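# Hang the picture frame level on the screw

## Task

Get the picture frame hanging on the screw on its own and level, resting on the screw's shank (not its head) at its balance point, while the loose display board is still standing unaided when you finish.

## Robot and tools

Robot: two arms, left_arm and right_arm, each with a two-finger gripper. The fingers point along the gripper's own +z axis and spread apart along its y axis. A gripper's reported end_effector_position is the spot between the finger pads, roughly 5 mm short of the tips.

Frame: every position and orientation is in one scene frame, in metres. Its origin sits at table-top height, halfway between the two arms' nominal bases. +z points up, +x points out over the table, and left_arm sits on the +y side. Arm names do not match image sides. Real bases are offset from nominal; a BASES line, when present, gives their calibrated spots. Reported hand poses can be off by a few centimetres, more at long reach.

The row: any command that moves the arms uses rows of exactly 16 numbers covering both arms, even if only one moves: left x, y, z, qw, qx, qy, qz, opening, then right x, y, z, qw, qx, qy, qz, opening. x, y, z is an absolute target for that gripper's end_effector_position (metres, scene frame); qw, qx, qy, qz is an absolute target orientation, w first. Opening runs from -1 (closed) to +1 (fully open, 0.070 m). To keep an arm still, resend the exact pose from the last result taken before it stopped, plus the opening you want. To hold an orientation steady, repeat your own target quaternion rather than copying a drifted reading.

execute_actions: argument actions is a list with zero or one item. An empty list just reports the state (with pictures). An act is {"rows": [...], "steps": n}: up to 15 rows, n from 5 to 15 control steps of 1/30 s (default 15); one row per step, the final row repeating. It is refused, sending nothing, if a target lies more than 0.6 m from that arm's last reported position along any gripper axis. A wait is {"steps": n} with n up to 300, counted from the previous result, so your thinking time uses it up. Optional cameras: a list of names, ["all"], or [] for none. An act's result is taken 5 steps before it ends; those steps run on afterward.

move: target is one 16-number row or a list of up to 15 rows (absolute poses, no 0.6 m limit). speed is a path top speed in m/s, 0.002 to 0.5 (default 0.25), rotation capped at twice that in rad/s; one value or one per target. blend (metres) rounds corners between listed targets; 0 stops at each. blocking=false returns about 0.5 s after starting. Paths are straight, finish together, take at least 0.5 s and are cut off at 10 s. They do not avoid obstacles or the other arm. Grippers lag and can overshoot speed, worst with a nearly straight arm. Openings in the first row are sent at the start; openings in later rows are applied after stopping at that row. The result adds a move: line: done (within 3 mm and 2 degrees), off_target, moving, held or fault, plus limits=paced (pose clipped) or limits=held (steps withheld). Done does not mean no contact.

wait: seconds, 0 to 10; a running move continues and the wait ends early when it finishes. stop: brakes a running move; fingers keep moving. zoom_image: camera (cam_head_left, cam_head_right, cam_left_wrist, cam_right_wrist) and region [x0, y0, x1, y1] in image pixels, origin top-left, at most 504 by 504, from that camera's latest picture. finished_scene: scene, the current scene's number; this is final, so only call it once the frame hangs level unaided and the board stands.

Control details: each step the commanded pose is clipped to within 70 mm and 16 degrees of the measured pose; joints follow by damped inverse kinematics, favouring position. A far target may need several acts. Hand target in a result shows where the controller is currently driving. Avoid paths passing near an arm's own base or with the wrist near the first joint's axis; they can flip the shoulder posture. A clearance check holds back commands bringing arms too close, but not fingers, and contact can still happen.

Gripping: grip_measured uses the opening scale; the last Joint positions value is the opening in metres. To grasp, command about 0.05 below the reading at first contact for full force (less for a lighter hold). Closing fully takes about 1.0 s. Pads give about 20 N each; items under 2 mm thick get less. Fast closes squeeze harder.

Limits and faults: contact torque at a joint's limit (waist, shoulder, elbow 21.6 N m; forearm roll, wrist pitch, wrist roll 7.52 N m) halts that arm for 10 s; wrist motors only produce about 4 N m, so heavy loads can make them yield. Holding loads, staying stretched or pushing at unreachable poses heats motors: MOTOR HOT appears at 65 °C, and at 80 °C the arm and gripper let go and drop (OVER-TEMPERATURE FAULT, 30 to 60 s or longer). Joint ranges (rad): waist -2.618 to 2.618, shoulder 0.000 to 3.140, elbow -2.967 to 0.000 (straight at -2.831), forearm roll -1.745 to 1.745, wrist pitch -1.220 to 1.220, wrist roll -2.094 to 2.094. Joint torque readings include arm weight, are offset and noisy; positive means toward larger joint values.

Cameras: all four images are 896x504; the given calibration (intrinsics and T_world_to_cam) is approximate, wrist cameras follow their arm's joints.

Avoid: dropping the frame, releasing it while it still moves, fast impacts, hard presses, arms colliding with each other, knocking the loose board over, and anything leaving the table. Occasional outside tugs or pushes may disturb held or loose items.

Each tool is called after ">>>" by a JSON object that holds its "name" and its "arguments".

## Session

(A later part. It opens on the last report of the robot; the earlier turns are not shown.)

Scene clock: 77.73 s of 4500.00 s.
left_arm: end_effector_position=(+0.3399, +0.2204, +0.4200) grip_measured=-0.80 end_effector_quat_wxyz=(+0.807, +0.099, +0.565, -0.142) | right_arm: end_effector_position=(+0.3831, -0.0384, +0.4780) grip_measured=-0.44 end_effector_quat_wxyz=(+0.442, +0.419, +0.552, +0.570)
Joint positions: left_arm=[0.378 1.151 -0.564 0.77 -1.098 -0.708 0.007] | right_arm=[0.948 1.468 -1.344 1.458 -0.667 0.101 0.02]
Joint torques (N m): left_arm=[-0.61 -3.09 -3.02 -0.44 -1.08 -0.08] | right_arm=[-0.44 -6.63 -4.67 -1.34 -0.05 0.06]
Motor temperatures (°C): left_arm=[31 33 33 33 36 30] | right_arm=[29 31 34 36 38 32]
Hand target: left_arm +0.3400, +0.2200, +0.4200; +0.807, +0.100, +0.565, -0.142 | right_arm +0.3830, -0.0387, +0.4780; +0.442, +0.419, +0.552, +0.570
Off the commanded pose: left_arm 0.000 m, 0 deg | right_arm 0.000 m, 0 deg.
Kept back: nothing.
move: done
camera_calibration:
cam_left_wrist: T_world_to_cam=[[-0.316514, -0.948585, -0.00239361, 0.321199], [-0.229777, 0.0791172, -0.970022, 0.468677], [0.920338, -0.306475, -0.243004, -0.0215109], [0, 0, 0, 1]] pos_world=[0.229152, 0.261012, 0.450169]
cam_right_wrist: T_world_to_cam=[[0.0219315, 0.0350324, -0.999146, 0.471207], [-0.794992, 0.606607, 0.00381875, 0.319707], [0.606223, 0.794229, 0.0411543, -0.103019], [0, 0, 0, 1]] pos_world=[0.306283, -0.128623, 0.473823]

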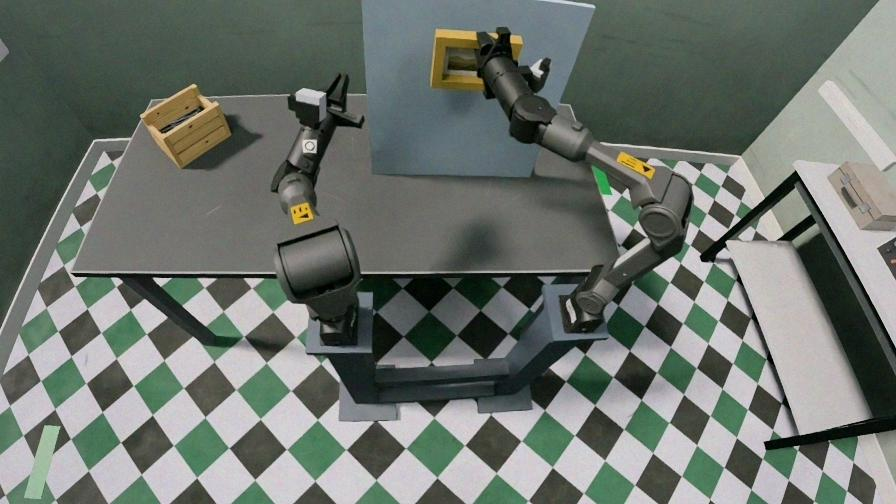

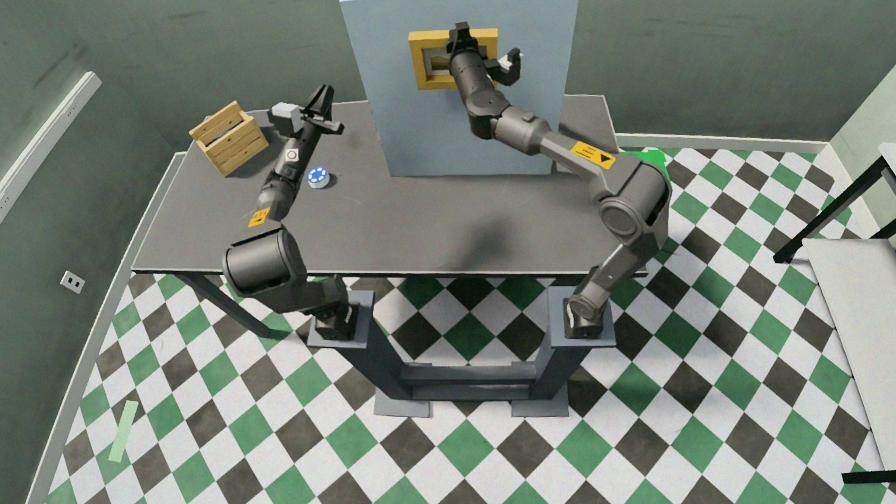

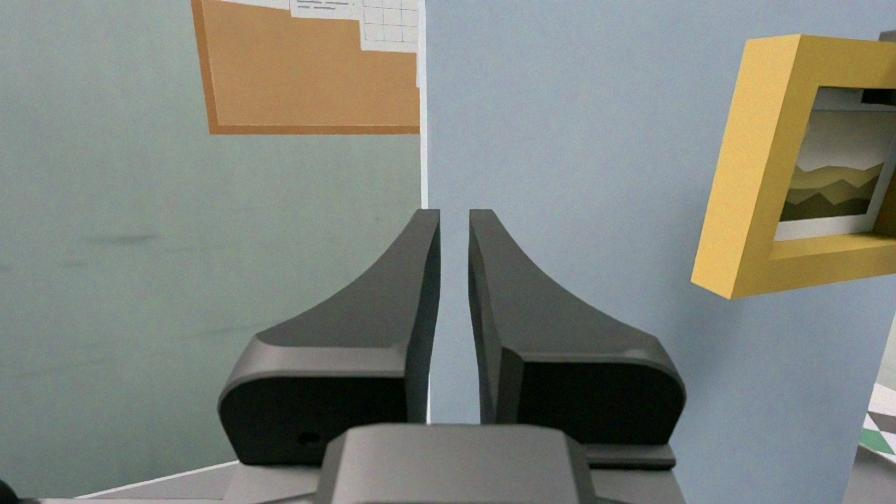

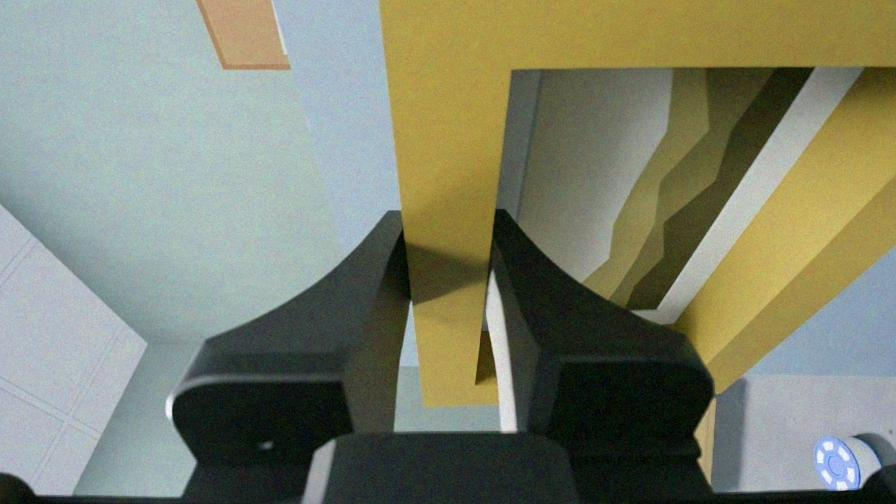

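>>> {"name": "execute_actions", "arguments": {"actions": [], "cameras": ["cam_head_left","cam_left_wrist","cam_right_wrist"]}}

Scene clock: 78.97 s of 4500.00 s.
left_arm: end_effector_position=(+0.3399, +0.2201, +0.4200) grip_measured=-0.80 end_effector_quat_wxyz=(+0.807, +0.099, +0.565, -0.142) | right_arm: end_effector_position=(+0.3829, -0.0386, +0.4780) grip_measured=-0.44 end_effector_quat_wxyz=(+0.442, +0.419, +0.552, +0.570)
Joint positions: left_arm=[0.377 1.151 -0.564 0.77 -1.098 -0.708 0.007] | right_arm=[0.948 1.467 -1.343 1.458 -0.667 0.101 0.02]
Joint torques (N m): left_arm=[-0.91 -2.23 -3.38 -0.68 -0.83 0.07] | right_arm=[-0.46 -7.17 -4.45 -1.33 -0.05 0.16]
Motor temperatures (°C): left_arm=[31 32 33 33 36 30] | right_arm=[29 31 34 36 38 32]
Hand target: left_arm +0.3400, +0.2200, +0.4200; +0.807, +0.100, +0.565, -0.142 | right_arm +0.3830, -0.0387, +0.4780; +0.442, +0.419, +0.552, +0.570
Off the commanded pose: left_arm 0.000 m, 0 deg | right_arm 0.000 m, 0 deg.
Steps of this call (1-37: nothing new was sent). Readings (end_effector_position of left_arm | right_arm):
1: (+0.3399, +0.2204, +0.4200) | (+0.3831, -0.0384, +0.4780)
2: (+0.3399, +0.2204, +0.4200) | (+0.3831, -0.0384, +0.4780)
4: (+0.3399, +0.2204, +0.4200) | (+0.3831, -0.0384, +0.4780)
8: (+0.3399, +0.2201, +0.4200) | (+0.3831, -0.0384, +0.4780)
37: the state above
camera_calibration:
cam_left_wrist: T_world_to_cam=[[-0.317358, -0.948303, -0.00239361, 0.321135], [-0.229706, 0.0793217, -0.970022, 0.468629], [0.920065, -0.307294, -0.243004, -0.0213162], [0, 0, 0, 1]] pos_world=[0.229174, 0.260811, 0.450169]
cam_right_wrist: T_world_to_cam=[[0.021921, 0.0350184, -0.999146, 0.471221], [-0.794992, 0.606607, 0.00381866, 0.319709], [0.606223, 0.79423, 0.0411368, -0.102763], [0, 0, 0, 1]] pos_world=[0.306134, -0.128822, 0.473826]
Images, in order (width x height): cam_head_left 896x504, cam_left_wrist 896x504, cam_right_wrist 896x504.

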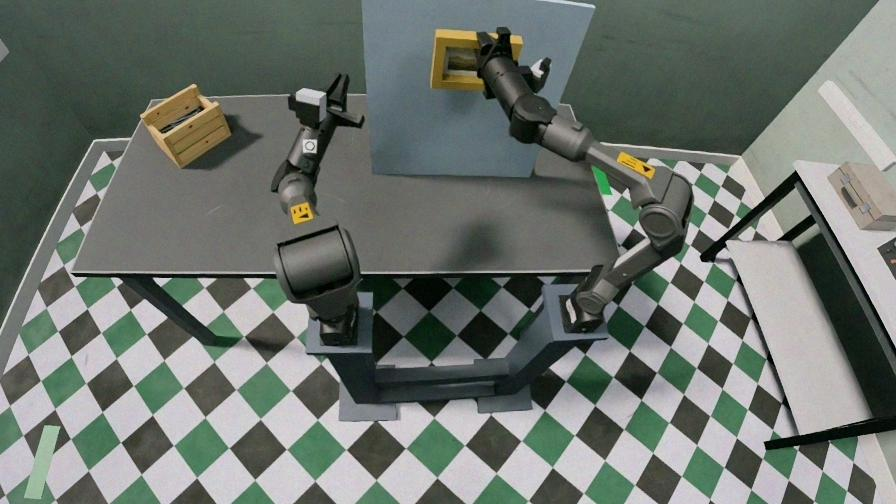

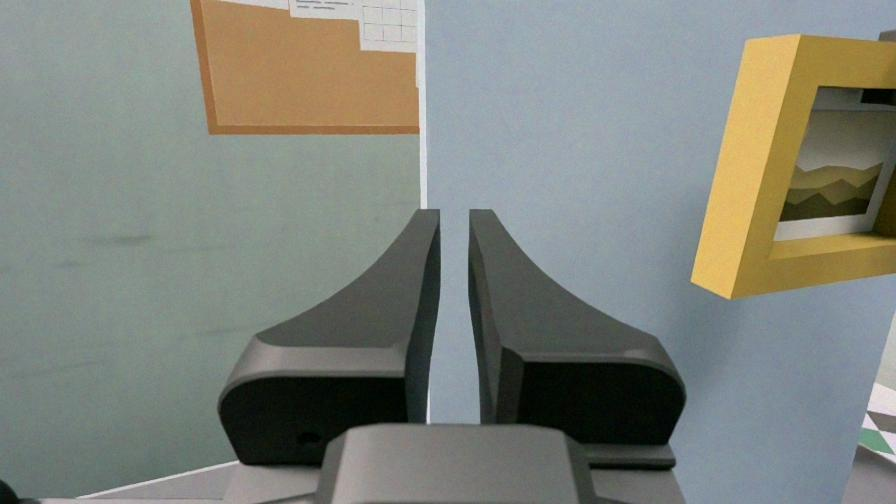

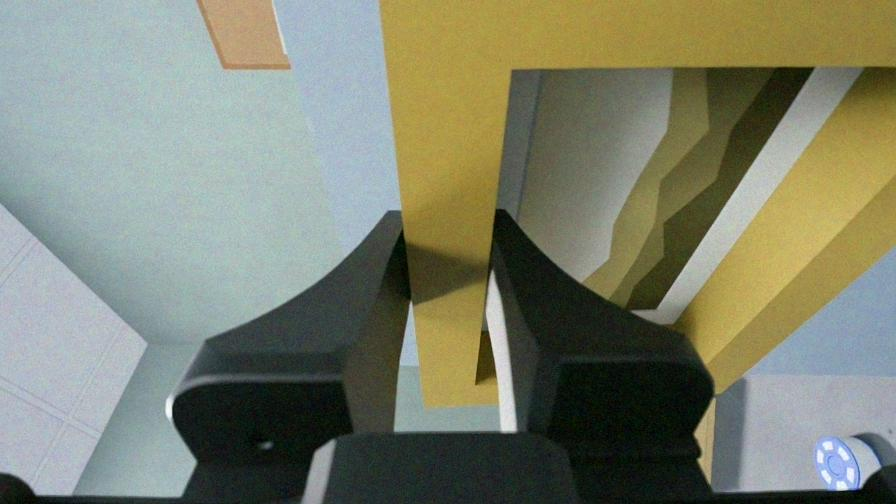

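>>> {"name": "move", "arguments": {"target": [[0.34,0.22,0.42,0.8067,0.0996,0.5649,-0.1422,-0.8,0.4332,-0.0387,0.478,0.4422,0.4187,0.5519,0.5699,-0.48]], "speed": 0.04}}

Scene clock: 81.00 s of 4500.00 s.
left_arm: end_effector_position=(+0.3399, +0.2201, +0.4200) grip_measured=-0.80 end_effector_quat_wxyz=(+0.807, +0.099, +0.565, -0.142) | right_arm: end_effector_position=(+0.4329, -0.0382, +0.4785) grip_measured=-0.45 end_effector_quat_wxyz=(+0.442, +0.418, +0.552, +0.571)
Joint positions: left_arm=[0.377 1.151 -0.564 0.77 -1.098 -0.708 0.007] | right_arm=[0.812 1.584 -1.472 1.446 -0.528 0.11 0.019]
Joint torques (N m): left_arm=[-0.76 -2.15 -3.45 -0.65 -0.8 0.04] | right_arm=[-1.57 -5.88 -5.15 -1.15 -0.48 -0.28]
Motor temperatures (°C): left_arm=[31 32 33 33 36 30] | right_arm=[29 31 34 36 38 32]
Hand target: left_arm +0.3400, +0.2200, +0.4200; +0.807, +0.100, +0.565, -0.142 | right_arm +0.4332, -0.0387, +0.4780; +0.442, +0.419, +0.552, +0.570
Off the commanded pose: left_arm 0.000 m, 0 deg | right_arm 0.001 m, 0 deg.
Kept back: nothing.
move: done
camera_calibration:
cam_left_wrist: T_world_to_cam=[[-0.317358, -0.948303, -0.00239361, 0.321135], [-0.229706, 0.0793217, -0.970022, 0.468629], [0.920065, -0.307294, -0.243004, -0.0213162], [0, 0, 0, 1]] pos_world=[0.229174, 0.260811, 0.450169]
cam_right_wrist: T_world_to_cam=[[0.0229569, 0.0356844, -0.999099, 0.470128], [-0.796364, 0.604809, 0.0033032, 0.35992], [0.604382, 0.79557, 0.0423022, -0.133132], [0, 0, 0, 1]] pos_world=[0.356297, -0.128544, 0.474147]

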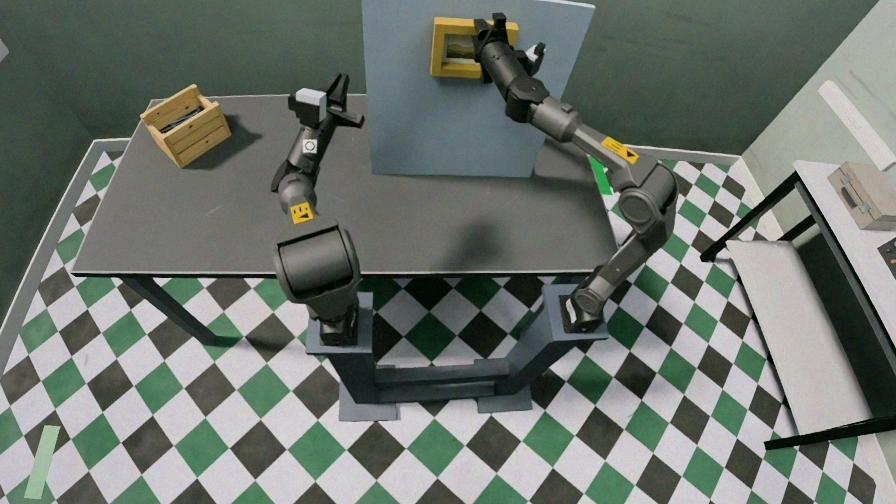

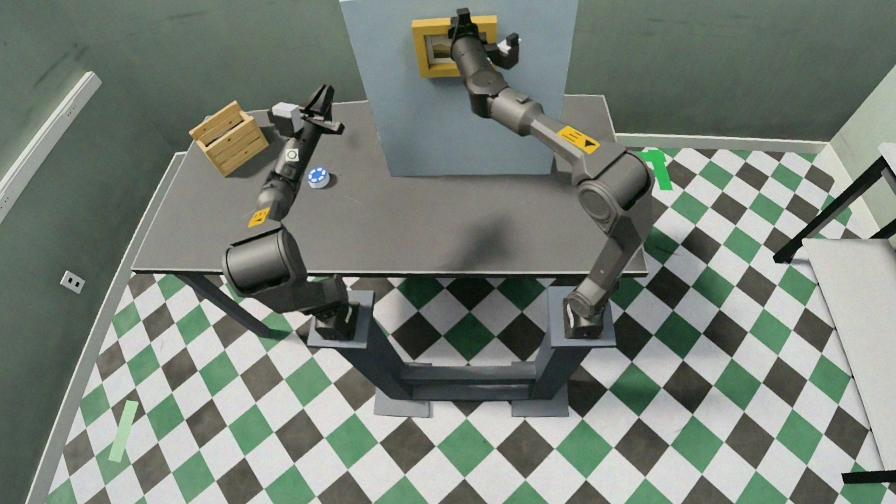

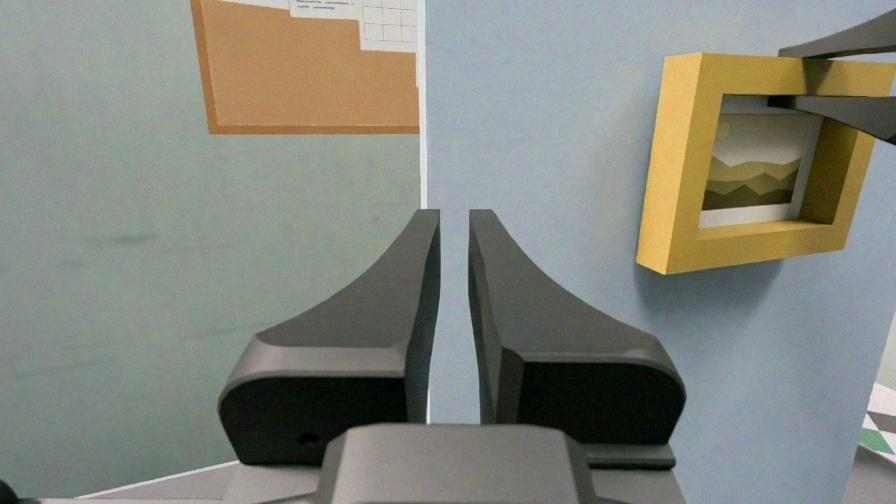

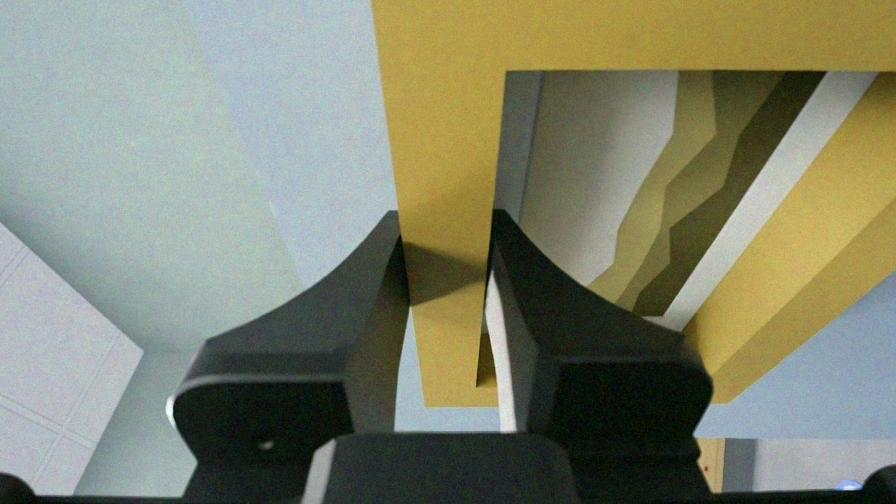

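>>> {"name": "zoom_image", "arguments": {"camera": "cam_left_wrist", "region": [600, 20, 896, 290]}}

>>> {"name": "move", "arguments": {"target": [[0.34,0.22,0.42,0.8067,0.0996,0.5649,-0.1422,-0.8,0.4332,-0.0387,0.452,0.4422,0.4187,0.5519,0.5699,-0.48]], "speed": 0.03}}

Scaled by 1.703 from the camera's 896x504 image, which has a finer 1280x720 frame.

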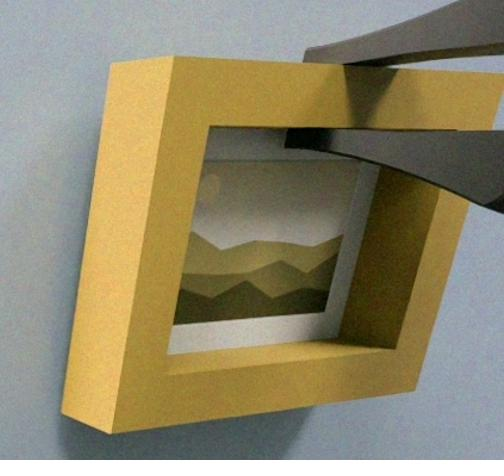

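Scene clock: 82.33 s of 4500.00 s.
left_arm: end_effector_position=(+0.3399, +0.2201, +0.4200) grip_measured=-0.80 end_effector_quat_wxyz=(+0.807, +0.099, +0.565, -0.142) | right_arm: end_effector_position=(+0.4334, -0.0386, +0.4512) grip_measured=-0.45 end_effector_quat_wxyz=(+0.442, +0.419, +0.552, +0.569)
Joint positions: left_arm=[0.377 1.151 -0.564 0.77 -1.098 -0.708 0.007] | right_arm=[0.811 1.584 -1.366 1.277 -0.551 0.307 0.019]
Joint torques (N m): left_arm=[-0.86 -2.2 -3.42 -0.65 -0.83 0.03] | right_arm=[0.76 -6.96 -5.33 -0.94 -0.46 -0.23]
Motor temperatures (°C): left_arm=[31 32 33 33 36 30] | right_arm=[29 31 34 36 38 32]
Hand target: left_arm +0.3400, +0.2200, +0.4200; +0.807, +0.100, +0.565, -0.142 | right_arm +0.4332, -0.0387, +0.4520; +0.442, +0.419, +0.552, +0.570
Off the commanded pose: left_arm 0.000 m, 0 deg | right_arm 0.001 m, 0 deg.
Kept back: nothing.
move: done
camera_calibration:
cam_left_wrist: T_world_to_cam=[[-0.317358, -0.948303, -0.00239361, 0.321135], [-0.229706, 0.0793217, -0.970022, 0.468629], [0.920065, -0.307294, -0.243004, -0.0213162], [0, 0, 0, 1]] pos_world=[0.229174, 0.260811, 0.450169]
cam_right_wrist: T_world_to_cam=[[0.021087, 0.0340681, -0.999197, 0.443705], [-0.795113, 0.606449, 0.00389712, 0.359927], [0.606094, 0.794393, 0.0398762, -0.131641], [0, 0, 0, 1]] pos_world=[0.356613, -0.128819, 0.447196]

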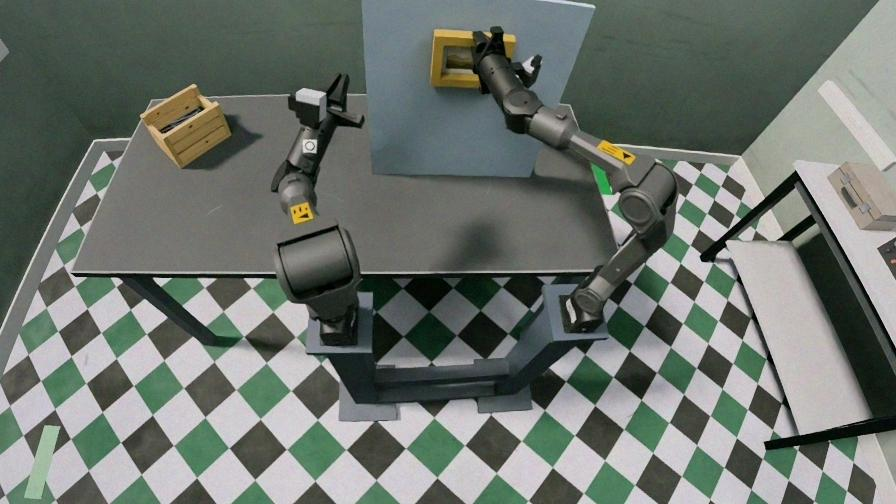

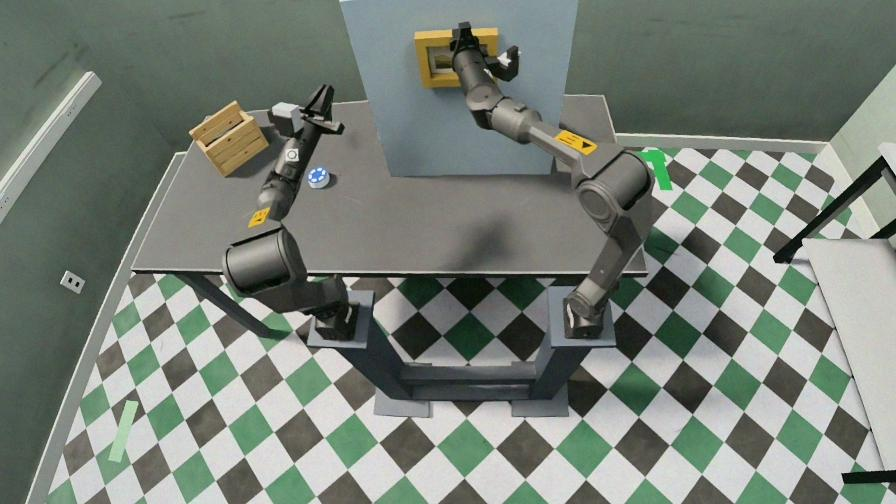

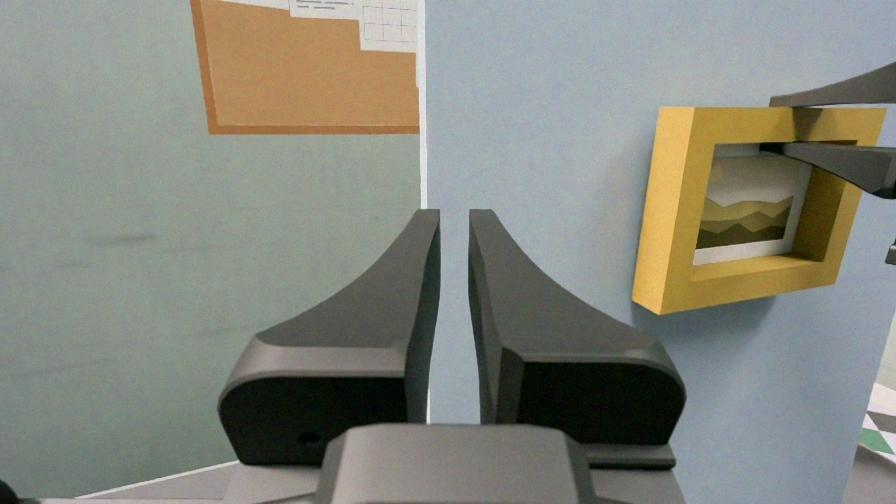

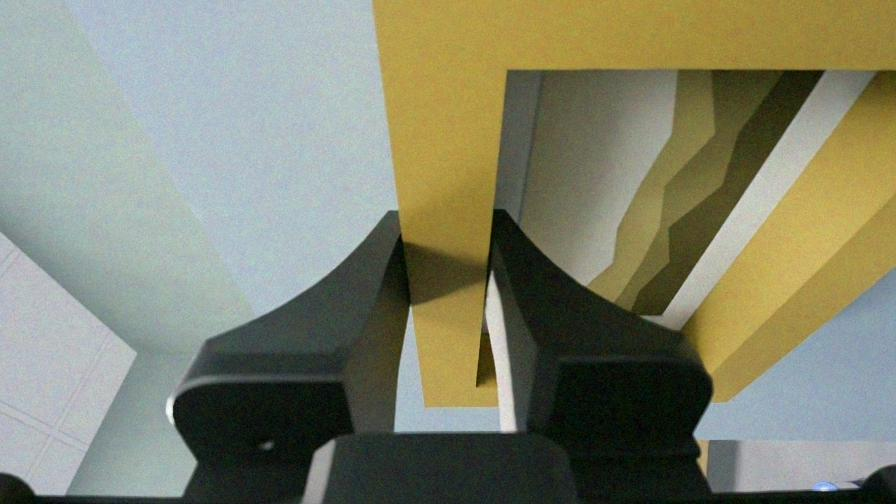

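>>> {"name": "move", "arguments": {"target": [[0.34,0.22,0.42,0.8067,0.0996,0.5649,-0.1422,-0.8,0.4332,-0.0387,0.4478,0.4422,0.4187,0.5519,0.5699,-0.48]], "speed": 0.02, "cameras": []}}

>>> {"name": "move", "arguments": {"target": [[0.34,0.22,0.42,0.8067,0.0996,0.5649,-0.1422,-0.8,0.4332,-0.0387,0.4464,0.4422,0.4187,0.5519,0.5699,-0.48]], "speed": 0.02}}

Scene clock: 83.33 s of 4500.00 s.
left_arm: end_effector_position=(+0.3399, +0.2201, +0.4200) grip_measured=-0.80 end_effector_quat_wxyz=(+0.807, +0.099, +0.565, -0.142) | right_arm: end_effector_position=(+0.4333, -0.0389, +0.4492) grip_measured=-0.45 end_effector_quat_wxyz=(+0.443, +0.418, +0.551, +0.571)
Joint positions: left_arm=[0.377 1.151 -0.564 0.77 -1.098 -0.708 0.007] | right_arm=[0.811 1.584 -1.354 1.25 -0.557 0.336 0.019]
Joint torques (N m): left_arm=[-0.68 -2.12 -3.39 -0.65 -0.83 0.04] | right_arm=[0.7 -5.22 -2.75 -0.16 -0.08 0.06]
Motor temperatures (°C): left_arm=[31 32 33 33 36 30] | right_arm=[29 31 34 36 38 32]
Hand target: left_arm +0.3400, +0.2200, +0.4200; +0.807, +0.100, +0.565, -0.142 | right_arm +0.4332, -0.0387, +0.4478; +0.442, +0.419, +0.552, +0.570
Off the commanded pose: left_arm 0.000 m, 0 deg | right_arm 0.001 m, 0 deg.
Kept back: nothing.
move: done
No camera images: "cameras" was empty.

Scene clock: 84.03 s of 4500.00 s.
left_arm: end_effector_position=(+0.3399, +0.2201, +0.4200) grip_measured=-0.80 end_effector_quat_wxyz=(+0.807, +0.099, +0.565, -0.142) | right_arm: end_effector_position=(+0.4330, -0.0390, +0.4485) grip_measured=-0.45 end_effector_quat_wxyz=(+0.443, +0.418, +0.551, +0.571)
Joint positions: left_arm=[0.377 1.151 -0.564 0.77 -1.098 -0.708 0.007] | right_arm=[0.811 1.583 -1.349 1.241 -0.558 0.346 0.019]
Joint torques (N m): left_arm=[-0.74 -2.15 -3.42 -0.63 -0.82 0.03] | right_arm=[0.57 -2.11 0.46 1.29 0.12 0.26]
Motor temperatures (°C): left_arm=[31 32 33 33 36 30] | right_arm=[29 31 34 36 38 32]
Hand target: left_arm +0.3400, +0.2200, +0.4200; +0.807, +0.100, +0.565, -0.142 | right_arm +0.4332, -0.0387, +0.4464; +0.442, +0.419, +0.552, +0.570
Off the commanded pose: left_arm 0.000 m, 0 deg | right_arm 0.002 m, 0 deg.
Kept back: nothing.
move: done
camera_calibration:
cam_left_wrist: T_world_to_cam=[[-0.317358, -0.948303, -0.00239361, 0.321135], [-0.229706, 0.0793217, -0.970022, 0.468629], [0.920065, -0.307294, -0.243004, -0.0213162], [0, 0, 0, 1]] pos_world=[0.229174, 0.260811, 0.450169]
cam_right_wrist: T_world_to_cam=[[0.026867, 0.0356717, -0.999002, 0.438431], [-0.79508, 0.606504, 0.000273884, 0.36147], [0.605909, 0.79428, 0.0446568, -0.133089], [0, 0, 0, 1]] pos_world=[0.356258, -0.129163, 0.443838]

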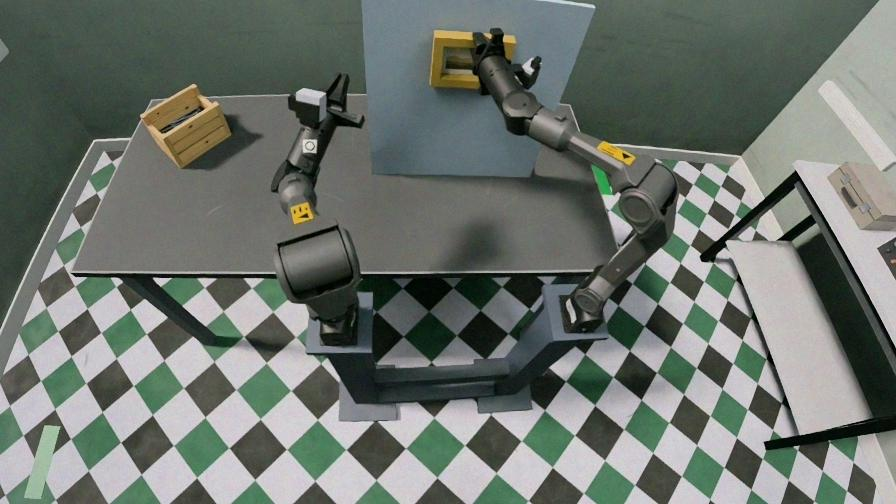

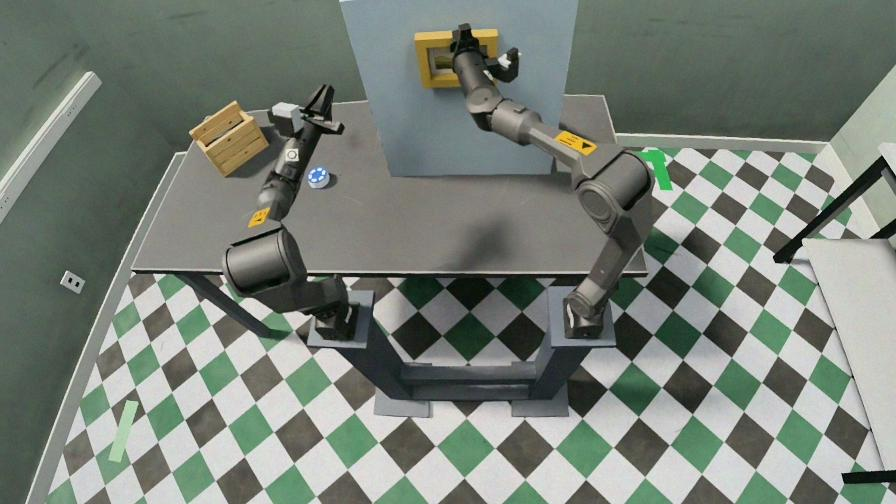

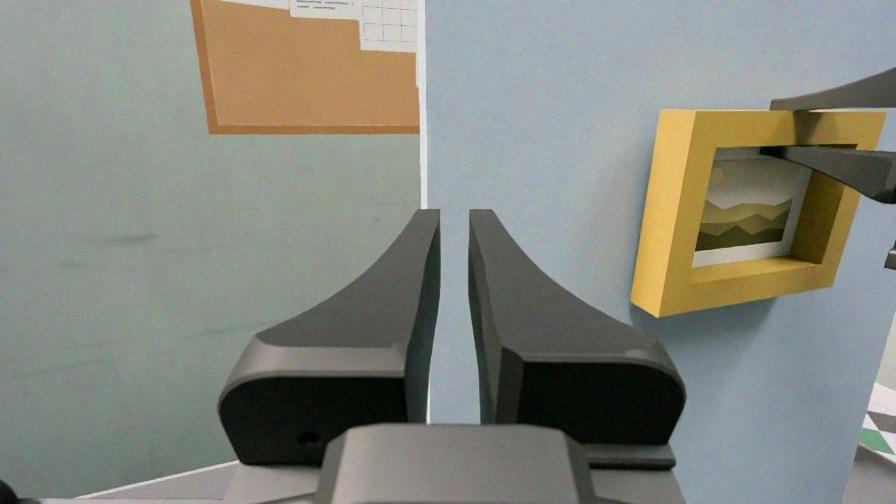

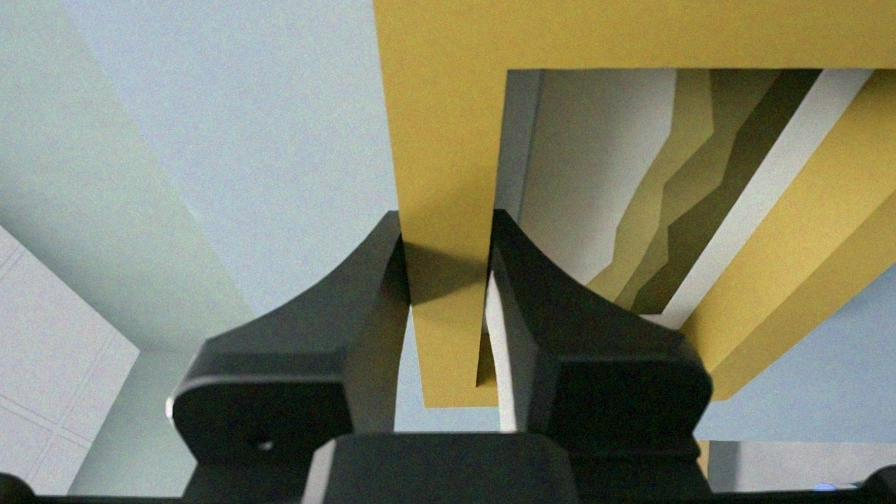

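>>> {"name": "move", "arguments": {"target": [[0.37,0.25,0.45,0.3264,-0.3263,0.6273,-0.6273,-0.8,0.4332,-0.0387,0.451,0.4422,0.4187,0.5519,0.5699,-0.48],[0.49,0.235,0.46,0.3264,-0.3263,0.6273,-0.6273,-0.8,0.4332,-0.0387,0.451,0.4422,0.4187,0.5519,0.5699,-0.48]], "speed": [0.2, 0.1], "cameras": ["cam_head_left","cam_head_right","cam_left_wrist"]}}

Scene clock: 92.77 s of 4500.00 s.
left_arm: end_effector_position=(+0.4906, +0.2349, +0.4592) grip_measured=-0.80 end_effector_quat_wxyz=(+0.529, -0.330, +0.505, -0.597) | right_arm: end_effector_position=(+0.4330, -0.0384, +0.4511) grip_measured=-0.45 end_effector_quat_wxyz=(+0.442, +0.418, +0.552, +0.570)
Joint positions: left_arm=[0.197 1.579 -1.184 0.685 -0.738 -2.102 0.007] | right_arm=[0.812 1.583 -1.363 1.271 -0.552 0.314 0.019]
Joint torques (N m): left_arm=[-0.67 -7.43 -2.72 -0.48 -0.96 -0.19] | right_arm=[-0.42 -6.38 -5.5 -0.94 -0.3 -0.16]
Motor temperatures (°C): left_arm=[31 32 33 33 36 30] | right_arm=[29 31 34 36 39 32]
Hand target: left_arm +0.4900, +0.2348, +0.4598; +0.530, -0.329, +0.505, -0.597 | right_arm +0.4332, -0.0387, +0.4510; +0.442, +0.419, +0.552, +0.570
Off the commanded pose: left_arm 0.001 m, 27 deg; orientation clipped | right_arm 0.000 m, 0 deg.
joint sent to its limit (left arm) — joint 6 (wrist roll), lower limit.
Kept back: nothing.
move: off_target (left_arm); limits=paced
camera_calibration:
cam_left_wrist: T_world_to_cam=[[-0.27982, -0.0868643, 0.956115, -0.277815], [-0.705003, -0.657408, -0.266055, 0.623097], [0.651668, -0.748511, 0.122717, -0.078526], [0, 0, 0, 1]] pos_world=[0.41272, 0.326719, 0.441037]
Images, in order (width x height): cam_head_left 896x504, cam_head_right 896x504, cam_left_wrist 896x504.

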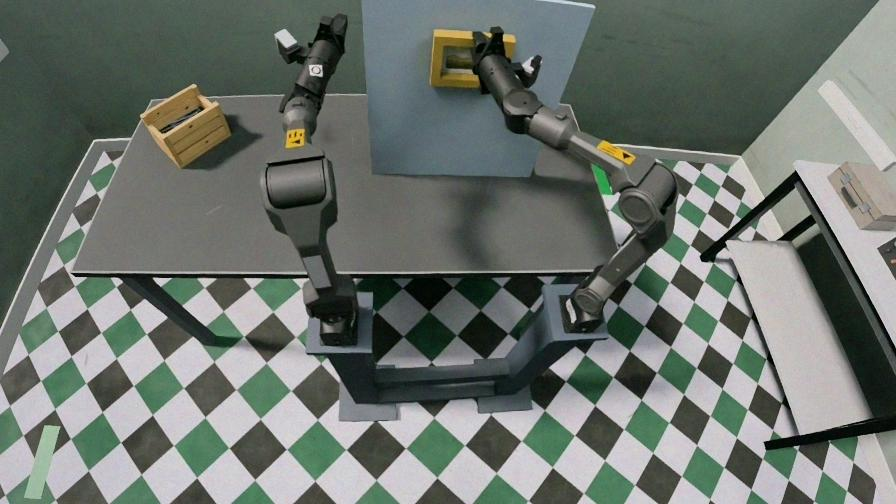

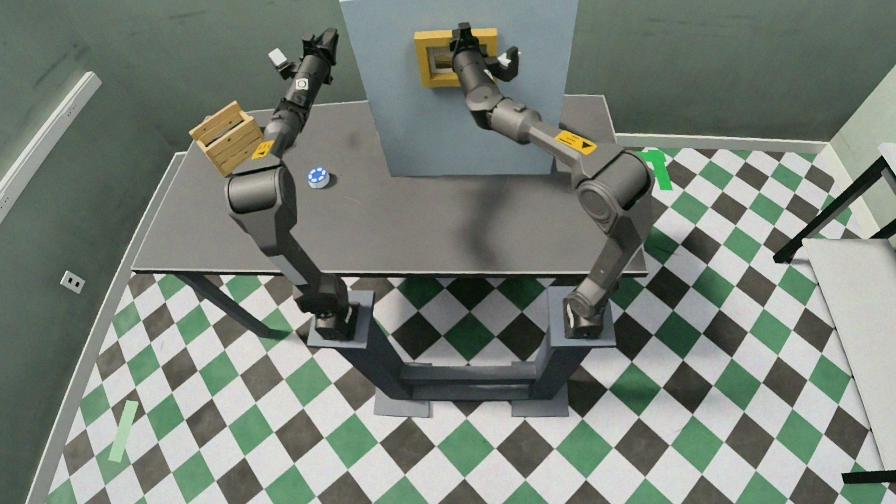

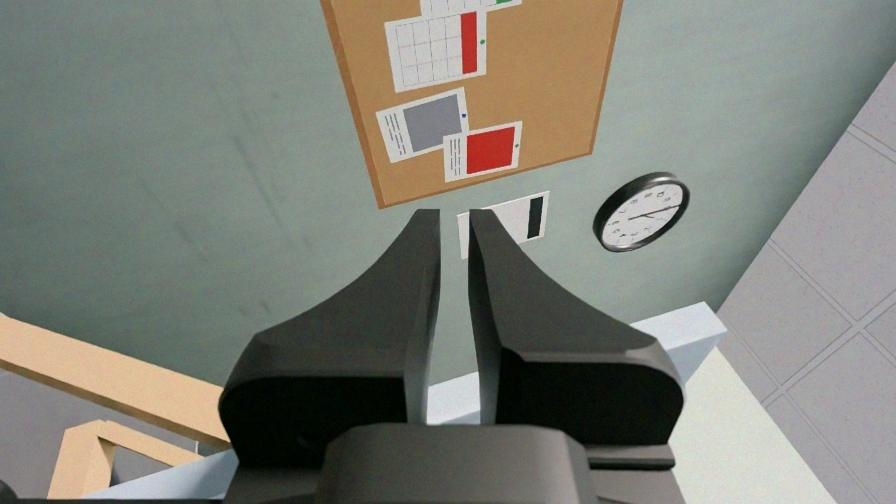

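>>> {"name": "move", "arguments": {"target": [[0.40,0.26,0.45,0.8067,0.0996,0.5649,-0.1422,-0.8,0.4347,-0.0387,0.451,0.4422,0.4187,0.5519,0.5699,-0.48],[0.34,0.22,0.42,0.8067,0.0996,0.5649,-0.1422,-0.8,0.4347,-0.0387,0.451,0.4422,0.4187,0.5519,0.5699,-0.48]], "speed": [0.15, 0.2], "cameras": []}}

>>> {"name": "move", "arguments": {"target": [[0.34,0.22,0.42,0.8067,0.0996,0.5649,-0.1422,-0.8,0.4347,-0.0387,0.4495,0.4422,0.4187,0.5519,0.5699,-0.48]], "speed": 0.02, "cameras": []}}

>>> {"name": "move", "arguments": {"target": [[0.34,0.22,0.42,0.8067,0.0996,0.5649,-0.1422,-0.8,0.4347,-0.0387,0.4482,0.4422,0.4187,0.5519,0.5699,-0.48]], "speed": 0.02, "cameras": []}}

Scene clock: 102.60 s of 4500.00 s.
left_arm: end_effector_position=(+0.3393, +0.2196, +0.4204) grip_measured=-0.80 end_effector_quat_wxyz=(+0.807, +0.100, +0.564, -0.142) | right_arm: end_effector_position=(+0.4344, -0.0384, +0.4513) grip_measured=-0.45 end_effector_quat_wxyz=(+0.442, +0.418, +0.552, +0.570)
Joint positions: left_arm=[0.376 1.149 -0.563 0.77 -1.099 -0.707 0.007] | right_arm=[0.808 1.587 -1.368 1.27 -0.548 0.314 0.019]
Joint torques (N m): left_arm=[0.09 -2.23 -3.55 -0.57 -0.85 -0.16] | right_arm=[-5.4 -2.82 -5.78 -1.05 -0.72 0.12]
Motor temperatures (°C): left_arm=[31 32 33 33 36 30] | right_arm=[29 31 34 36 39 32]
Hand target: left_arm +0.3400, +0.2200, +0.4200; +0.807, +0.100, +0.565, -0.142 | right_arm +0.4347, -0.0387, +0.4510; +0.442, +0.419, +0.552, +0.570
Off the commanded pose: left_arm 0.001 m, 0 deg | right_arm 0.001 m, 0 deg.
Kept back: nothing.
move: done
No camera images: "cameras" was empty.

Scene clock: 103.30 s of 4500.00 s.
left_arm: end_effector_position=(+0.3397, +0.2197, +0.4202) grip_measured=-0.80 end_effector_quat_wxyz=(+0.807, +0.100, +0.564, -0.142) | right_arm: end_effector_position=(+0.4348, -0.0386, +0.4500) grip_measured=-0.45 end_effector_quat_wxyz=(+0.443, +0.418, +0.552, +0.570)
Joint positions: left_arm=[0.376 1.151 -0.564 0.77 -1.099 -0.707 0.007] | right_arm=[0.807 1.588 -1.363 1.26 -0.55 0.325 0.019]
Joint torques (N m): left_arm=[0.45 -2.08 -3.6 -0.46 -0.78 -0.2] | right_arm=[-4.34 -3.63 -3.58 -0.37 -0.91 0.1]
Motor temperatures (°C): left_arm=[31 32 33 33 36 30] | right_arm=[29 31 34 36 39 32]
Hand target: left_arm +0.3400, +0.2200, +0.4200; +0.807, +0.100, +0.565, -0.142 | right_arm +0.4347, -0.0387, +0.4495; +0.442, +0.419, +0.552, +0.570
Off the commanded pose: left_arm 0.000 m, 0 deg | right_arm 0.001 m, 0 deg.
Kept back: nothing.
move: done
No camera images: "cameras" was empty.

Scene clock: 104.00 s of 4500.00 s.
left_arm: end_effector_position=(+0.3397, +0.2197, +0.4202) grip_measured=-0.80 end_effector_quat_wxyz=(+0.807, +0.100, +0.564, -0.142) | right_arm: end_effector_position=(+0.4347, -0.0388, +0.4482) grip_measured=-0.45 end_effector_quat_wxyz=(+0.442, +0.419, +0.552, +0.570)
Joint positions: left_arm=[0.376 1.151 -0.564 0.77 -1.099 -0.707 0.007] | right_arm=[0.807 1.588 -1.357 1.254 -0.552 0.334 0.019]
Joint torques (N m): left_arm=[0.58 -2.09 -3.45 -0.36 -0.83 -0.21] | right_arm=[-3.31 -3.8 -3.94 -0.69 -0.7 0.12]
Motor temperatures (°C): left_arm=[31 32 33 33 36 30] | right_arm=[29 31 34 36 39 32]
Hand target: left_arm +0.3400, +0.2200, +0.4200; +0.807, +0.100, +0.565, -0.142 | right_arm +0.4347, -0.0387, +0.4482; +0.442, +0.419, +0.552, +0.570
Off the commanded pose: left_arm 0.000 m, 0 deg | right_arm 0.000 m, 0 deg.
Kept back: nothing.
move: done
No camera images: "cameras" was empty.

>>> {"name": "move", "arguments": {"target": [[0.34,0.22,0.42,0.8067,0.0996,0.5649,-0.1422,-0.8,0.4347,-0.0387,0.4472,0.4422,0.4187,0.5519,0.5699,-0.48]], "speed": 0.02, "cameras": []}}

>>> {"name": "move", "arguments": {"target": [[0.34,0.22,0.42,0.8067,0.0996,0.5649,-0.1422,-0.8,0.4347,-0.0387,0.4464,0.4422,0.4187,0.5519,0.5699,-0.48]], "speed": 0.02}}

Scene clock: 105.00 s of 4500.00 s.
left_arm: end_effector_position=(+0.3397, +0.2197, +0.4202) grip_measured=-0.80 end_effector_quat_wxyz=(+0.807, +0.100, +0.564, -0.142) | right_arm: end_effector_position=(+0.4347, -0.0387, +0.4476) grip_measured=-0.45 end_effector_quat_wxyz=(+0.442, +0.419, +0.552, +0.570)
Joint positions: left_arm=[0.376 1.151 -0.564 0.77 -1.099 -0.707 0.007] | right_arm=[0.807 1.588 -1.354 1.247 -0.553 0.341 0.019]
Joint torques (N m): left_arm=[0.53 -2.07 -3.38 -0.4 -0.84 -0.17] | right_arm=[-1.71 -3.84 -3.51 -0.53 -0.67 0.15]
Motor temperatures (°C): left_arm=[31 32 33 33 36 30] | right_arm=[29 31 34 36 39 32]
Hand target: left_arm +0.3400, +0.2200, +0.4200; +0.807, +0.100, +0.565, -0.142 | right_arm +0.4347, -0.0387, +0.4472; +0.442, +0.419, +0.552, +0.570
Off the commanded pose: left_arm 0.000 m, 0 deg | right_arm 0.000 m, 0 deg.
Kept back: nothing.
move: done
No camera images: "cameras" was empty.

Scene clock: 105.70 s of 4500.00 s.
left_arm: end_effector_position=(+0.3397, +0.2197, +0.4202) grip_measured=-0.80 end_effector_quat_wxyz=(+0.807, +0.100, +0.564, -0.142) | right_arm: end_effector_position=(+0.4346, -0.0387, +0.4470) grip_measured=-0.45 end_effector_quat_wxyz=(+0.442, +0.418, +0.552, +0.570)
Joint positions: left_arm=[0.376 1.151 -0.564 0.77 -1.099 -0.707 0.007] | right_arm=[0.807 1.588 -1.352 1.242 -0.554 0.346 0.019]
Joint torques (N m): left_arm=[0.48 -2.06 -3.65 -0.38 -0.82 -0.17] | right_arm=[-0.91 -3.4 -2.41 -0.05 -0.41 0.2]
Motor temperatures (°C): left_arm=[31 32 33 33 36 30] | right_arm=[29 31 34 36 39 32]
Hand target: left_arm +0.3400, +0.2200, +0.4200; +0.807, +0.100, +0.565, -0.142 | right_arm +0.4347, -0.0387, +0.4464; +0.442, +0.419, +0.552, +0.570
Off the commanded pose: left_arm 0.000 m, 0 deg | right_arm 0.001 m, 0 deg.
Kept back: nothing.
move: done
camera_calibration:
cam_left_wrist: T_world_to_cam=[[-0.318216, -0.948012, -0.00337146, 0.321399], [-0.228606, 0.0801858, -0.970211, 0.468322], [0.920042, -0.307966, -0.242238, -0.0214029], [0, 0, 0, 1]] pos_world=[0.229027, 0.260546, 0.45027]
cam_right_wrist: T_world_to_cam=[[0.0234375, 0.0348866, -0.999116, 0.438453], [-0.795137, 0.606425, 0.00252229, 0.361668], [0.605977, 0.794375, 0.0419527, -0.133014], [0, 0, 0, 1]] pos_world=[0.357903, -0.128958, 0.442734]

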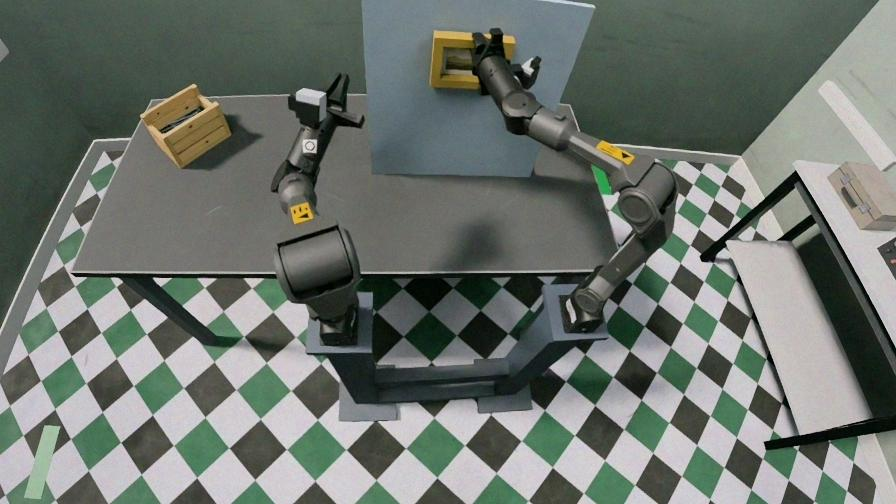

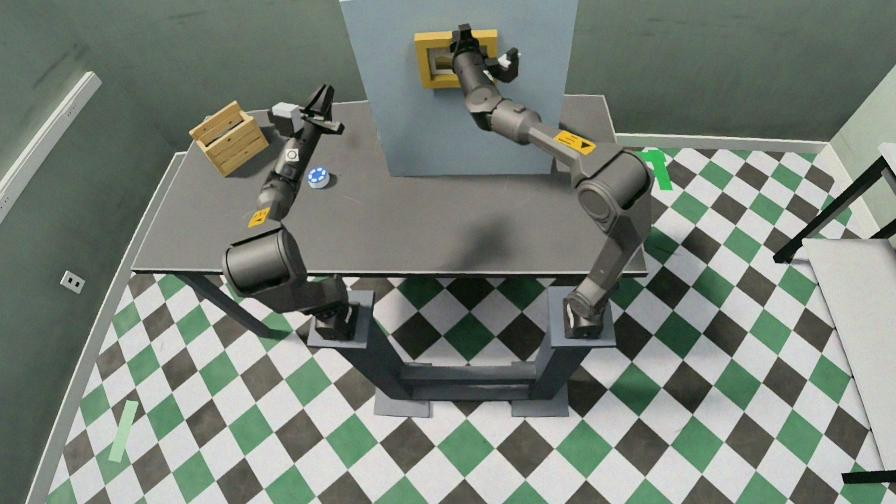

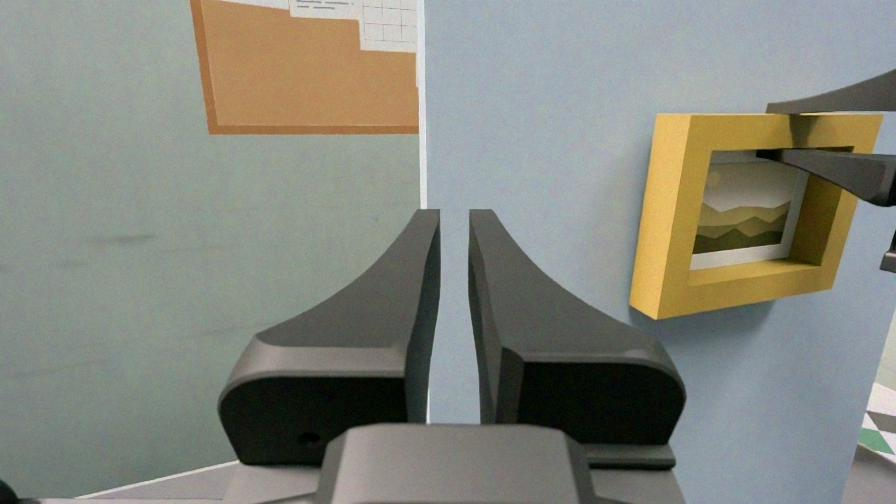

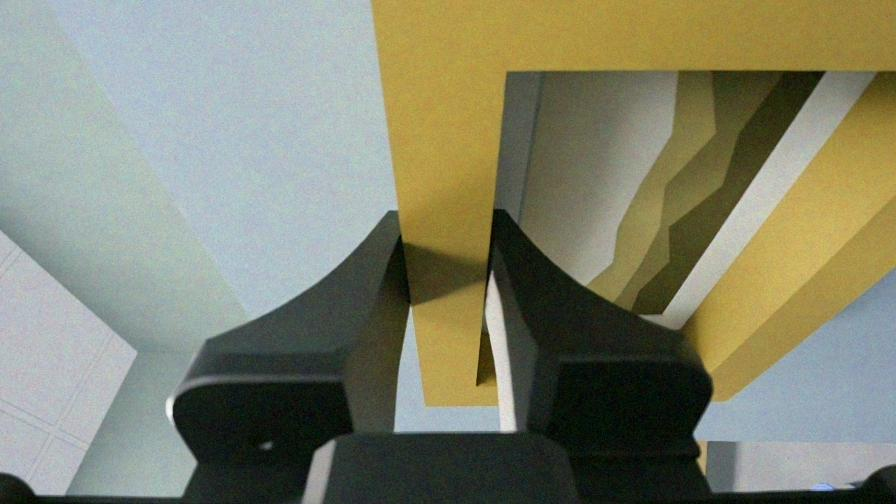

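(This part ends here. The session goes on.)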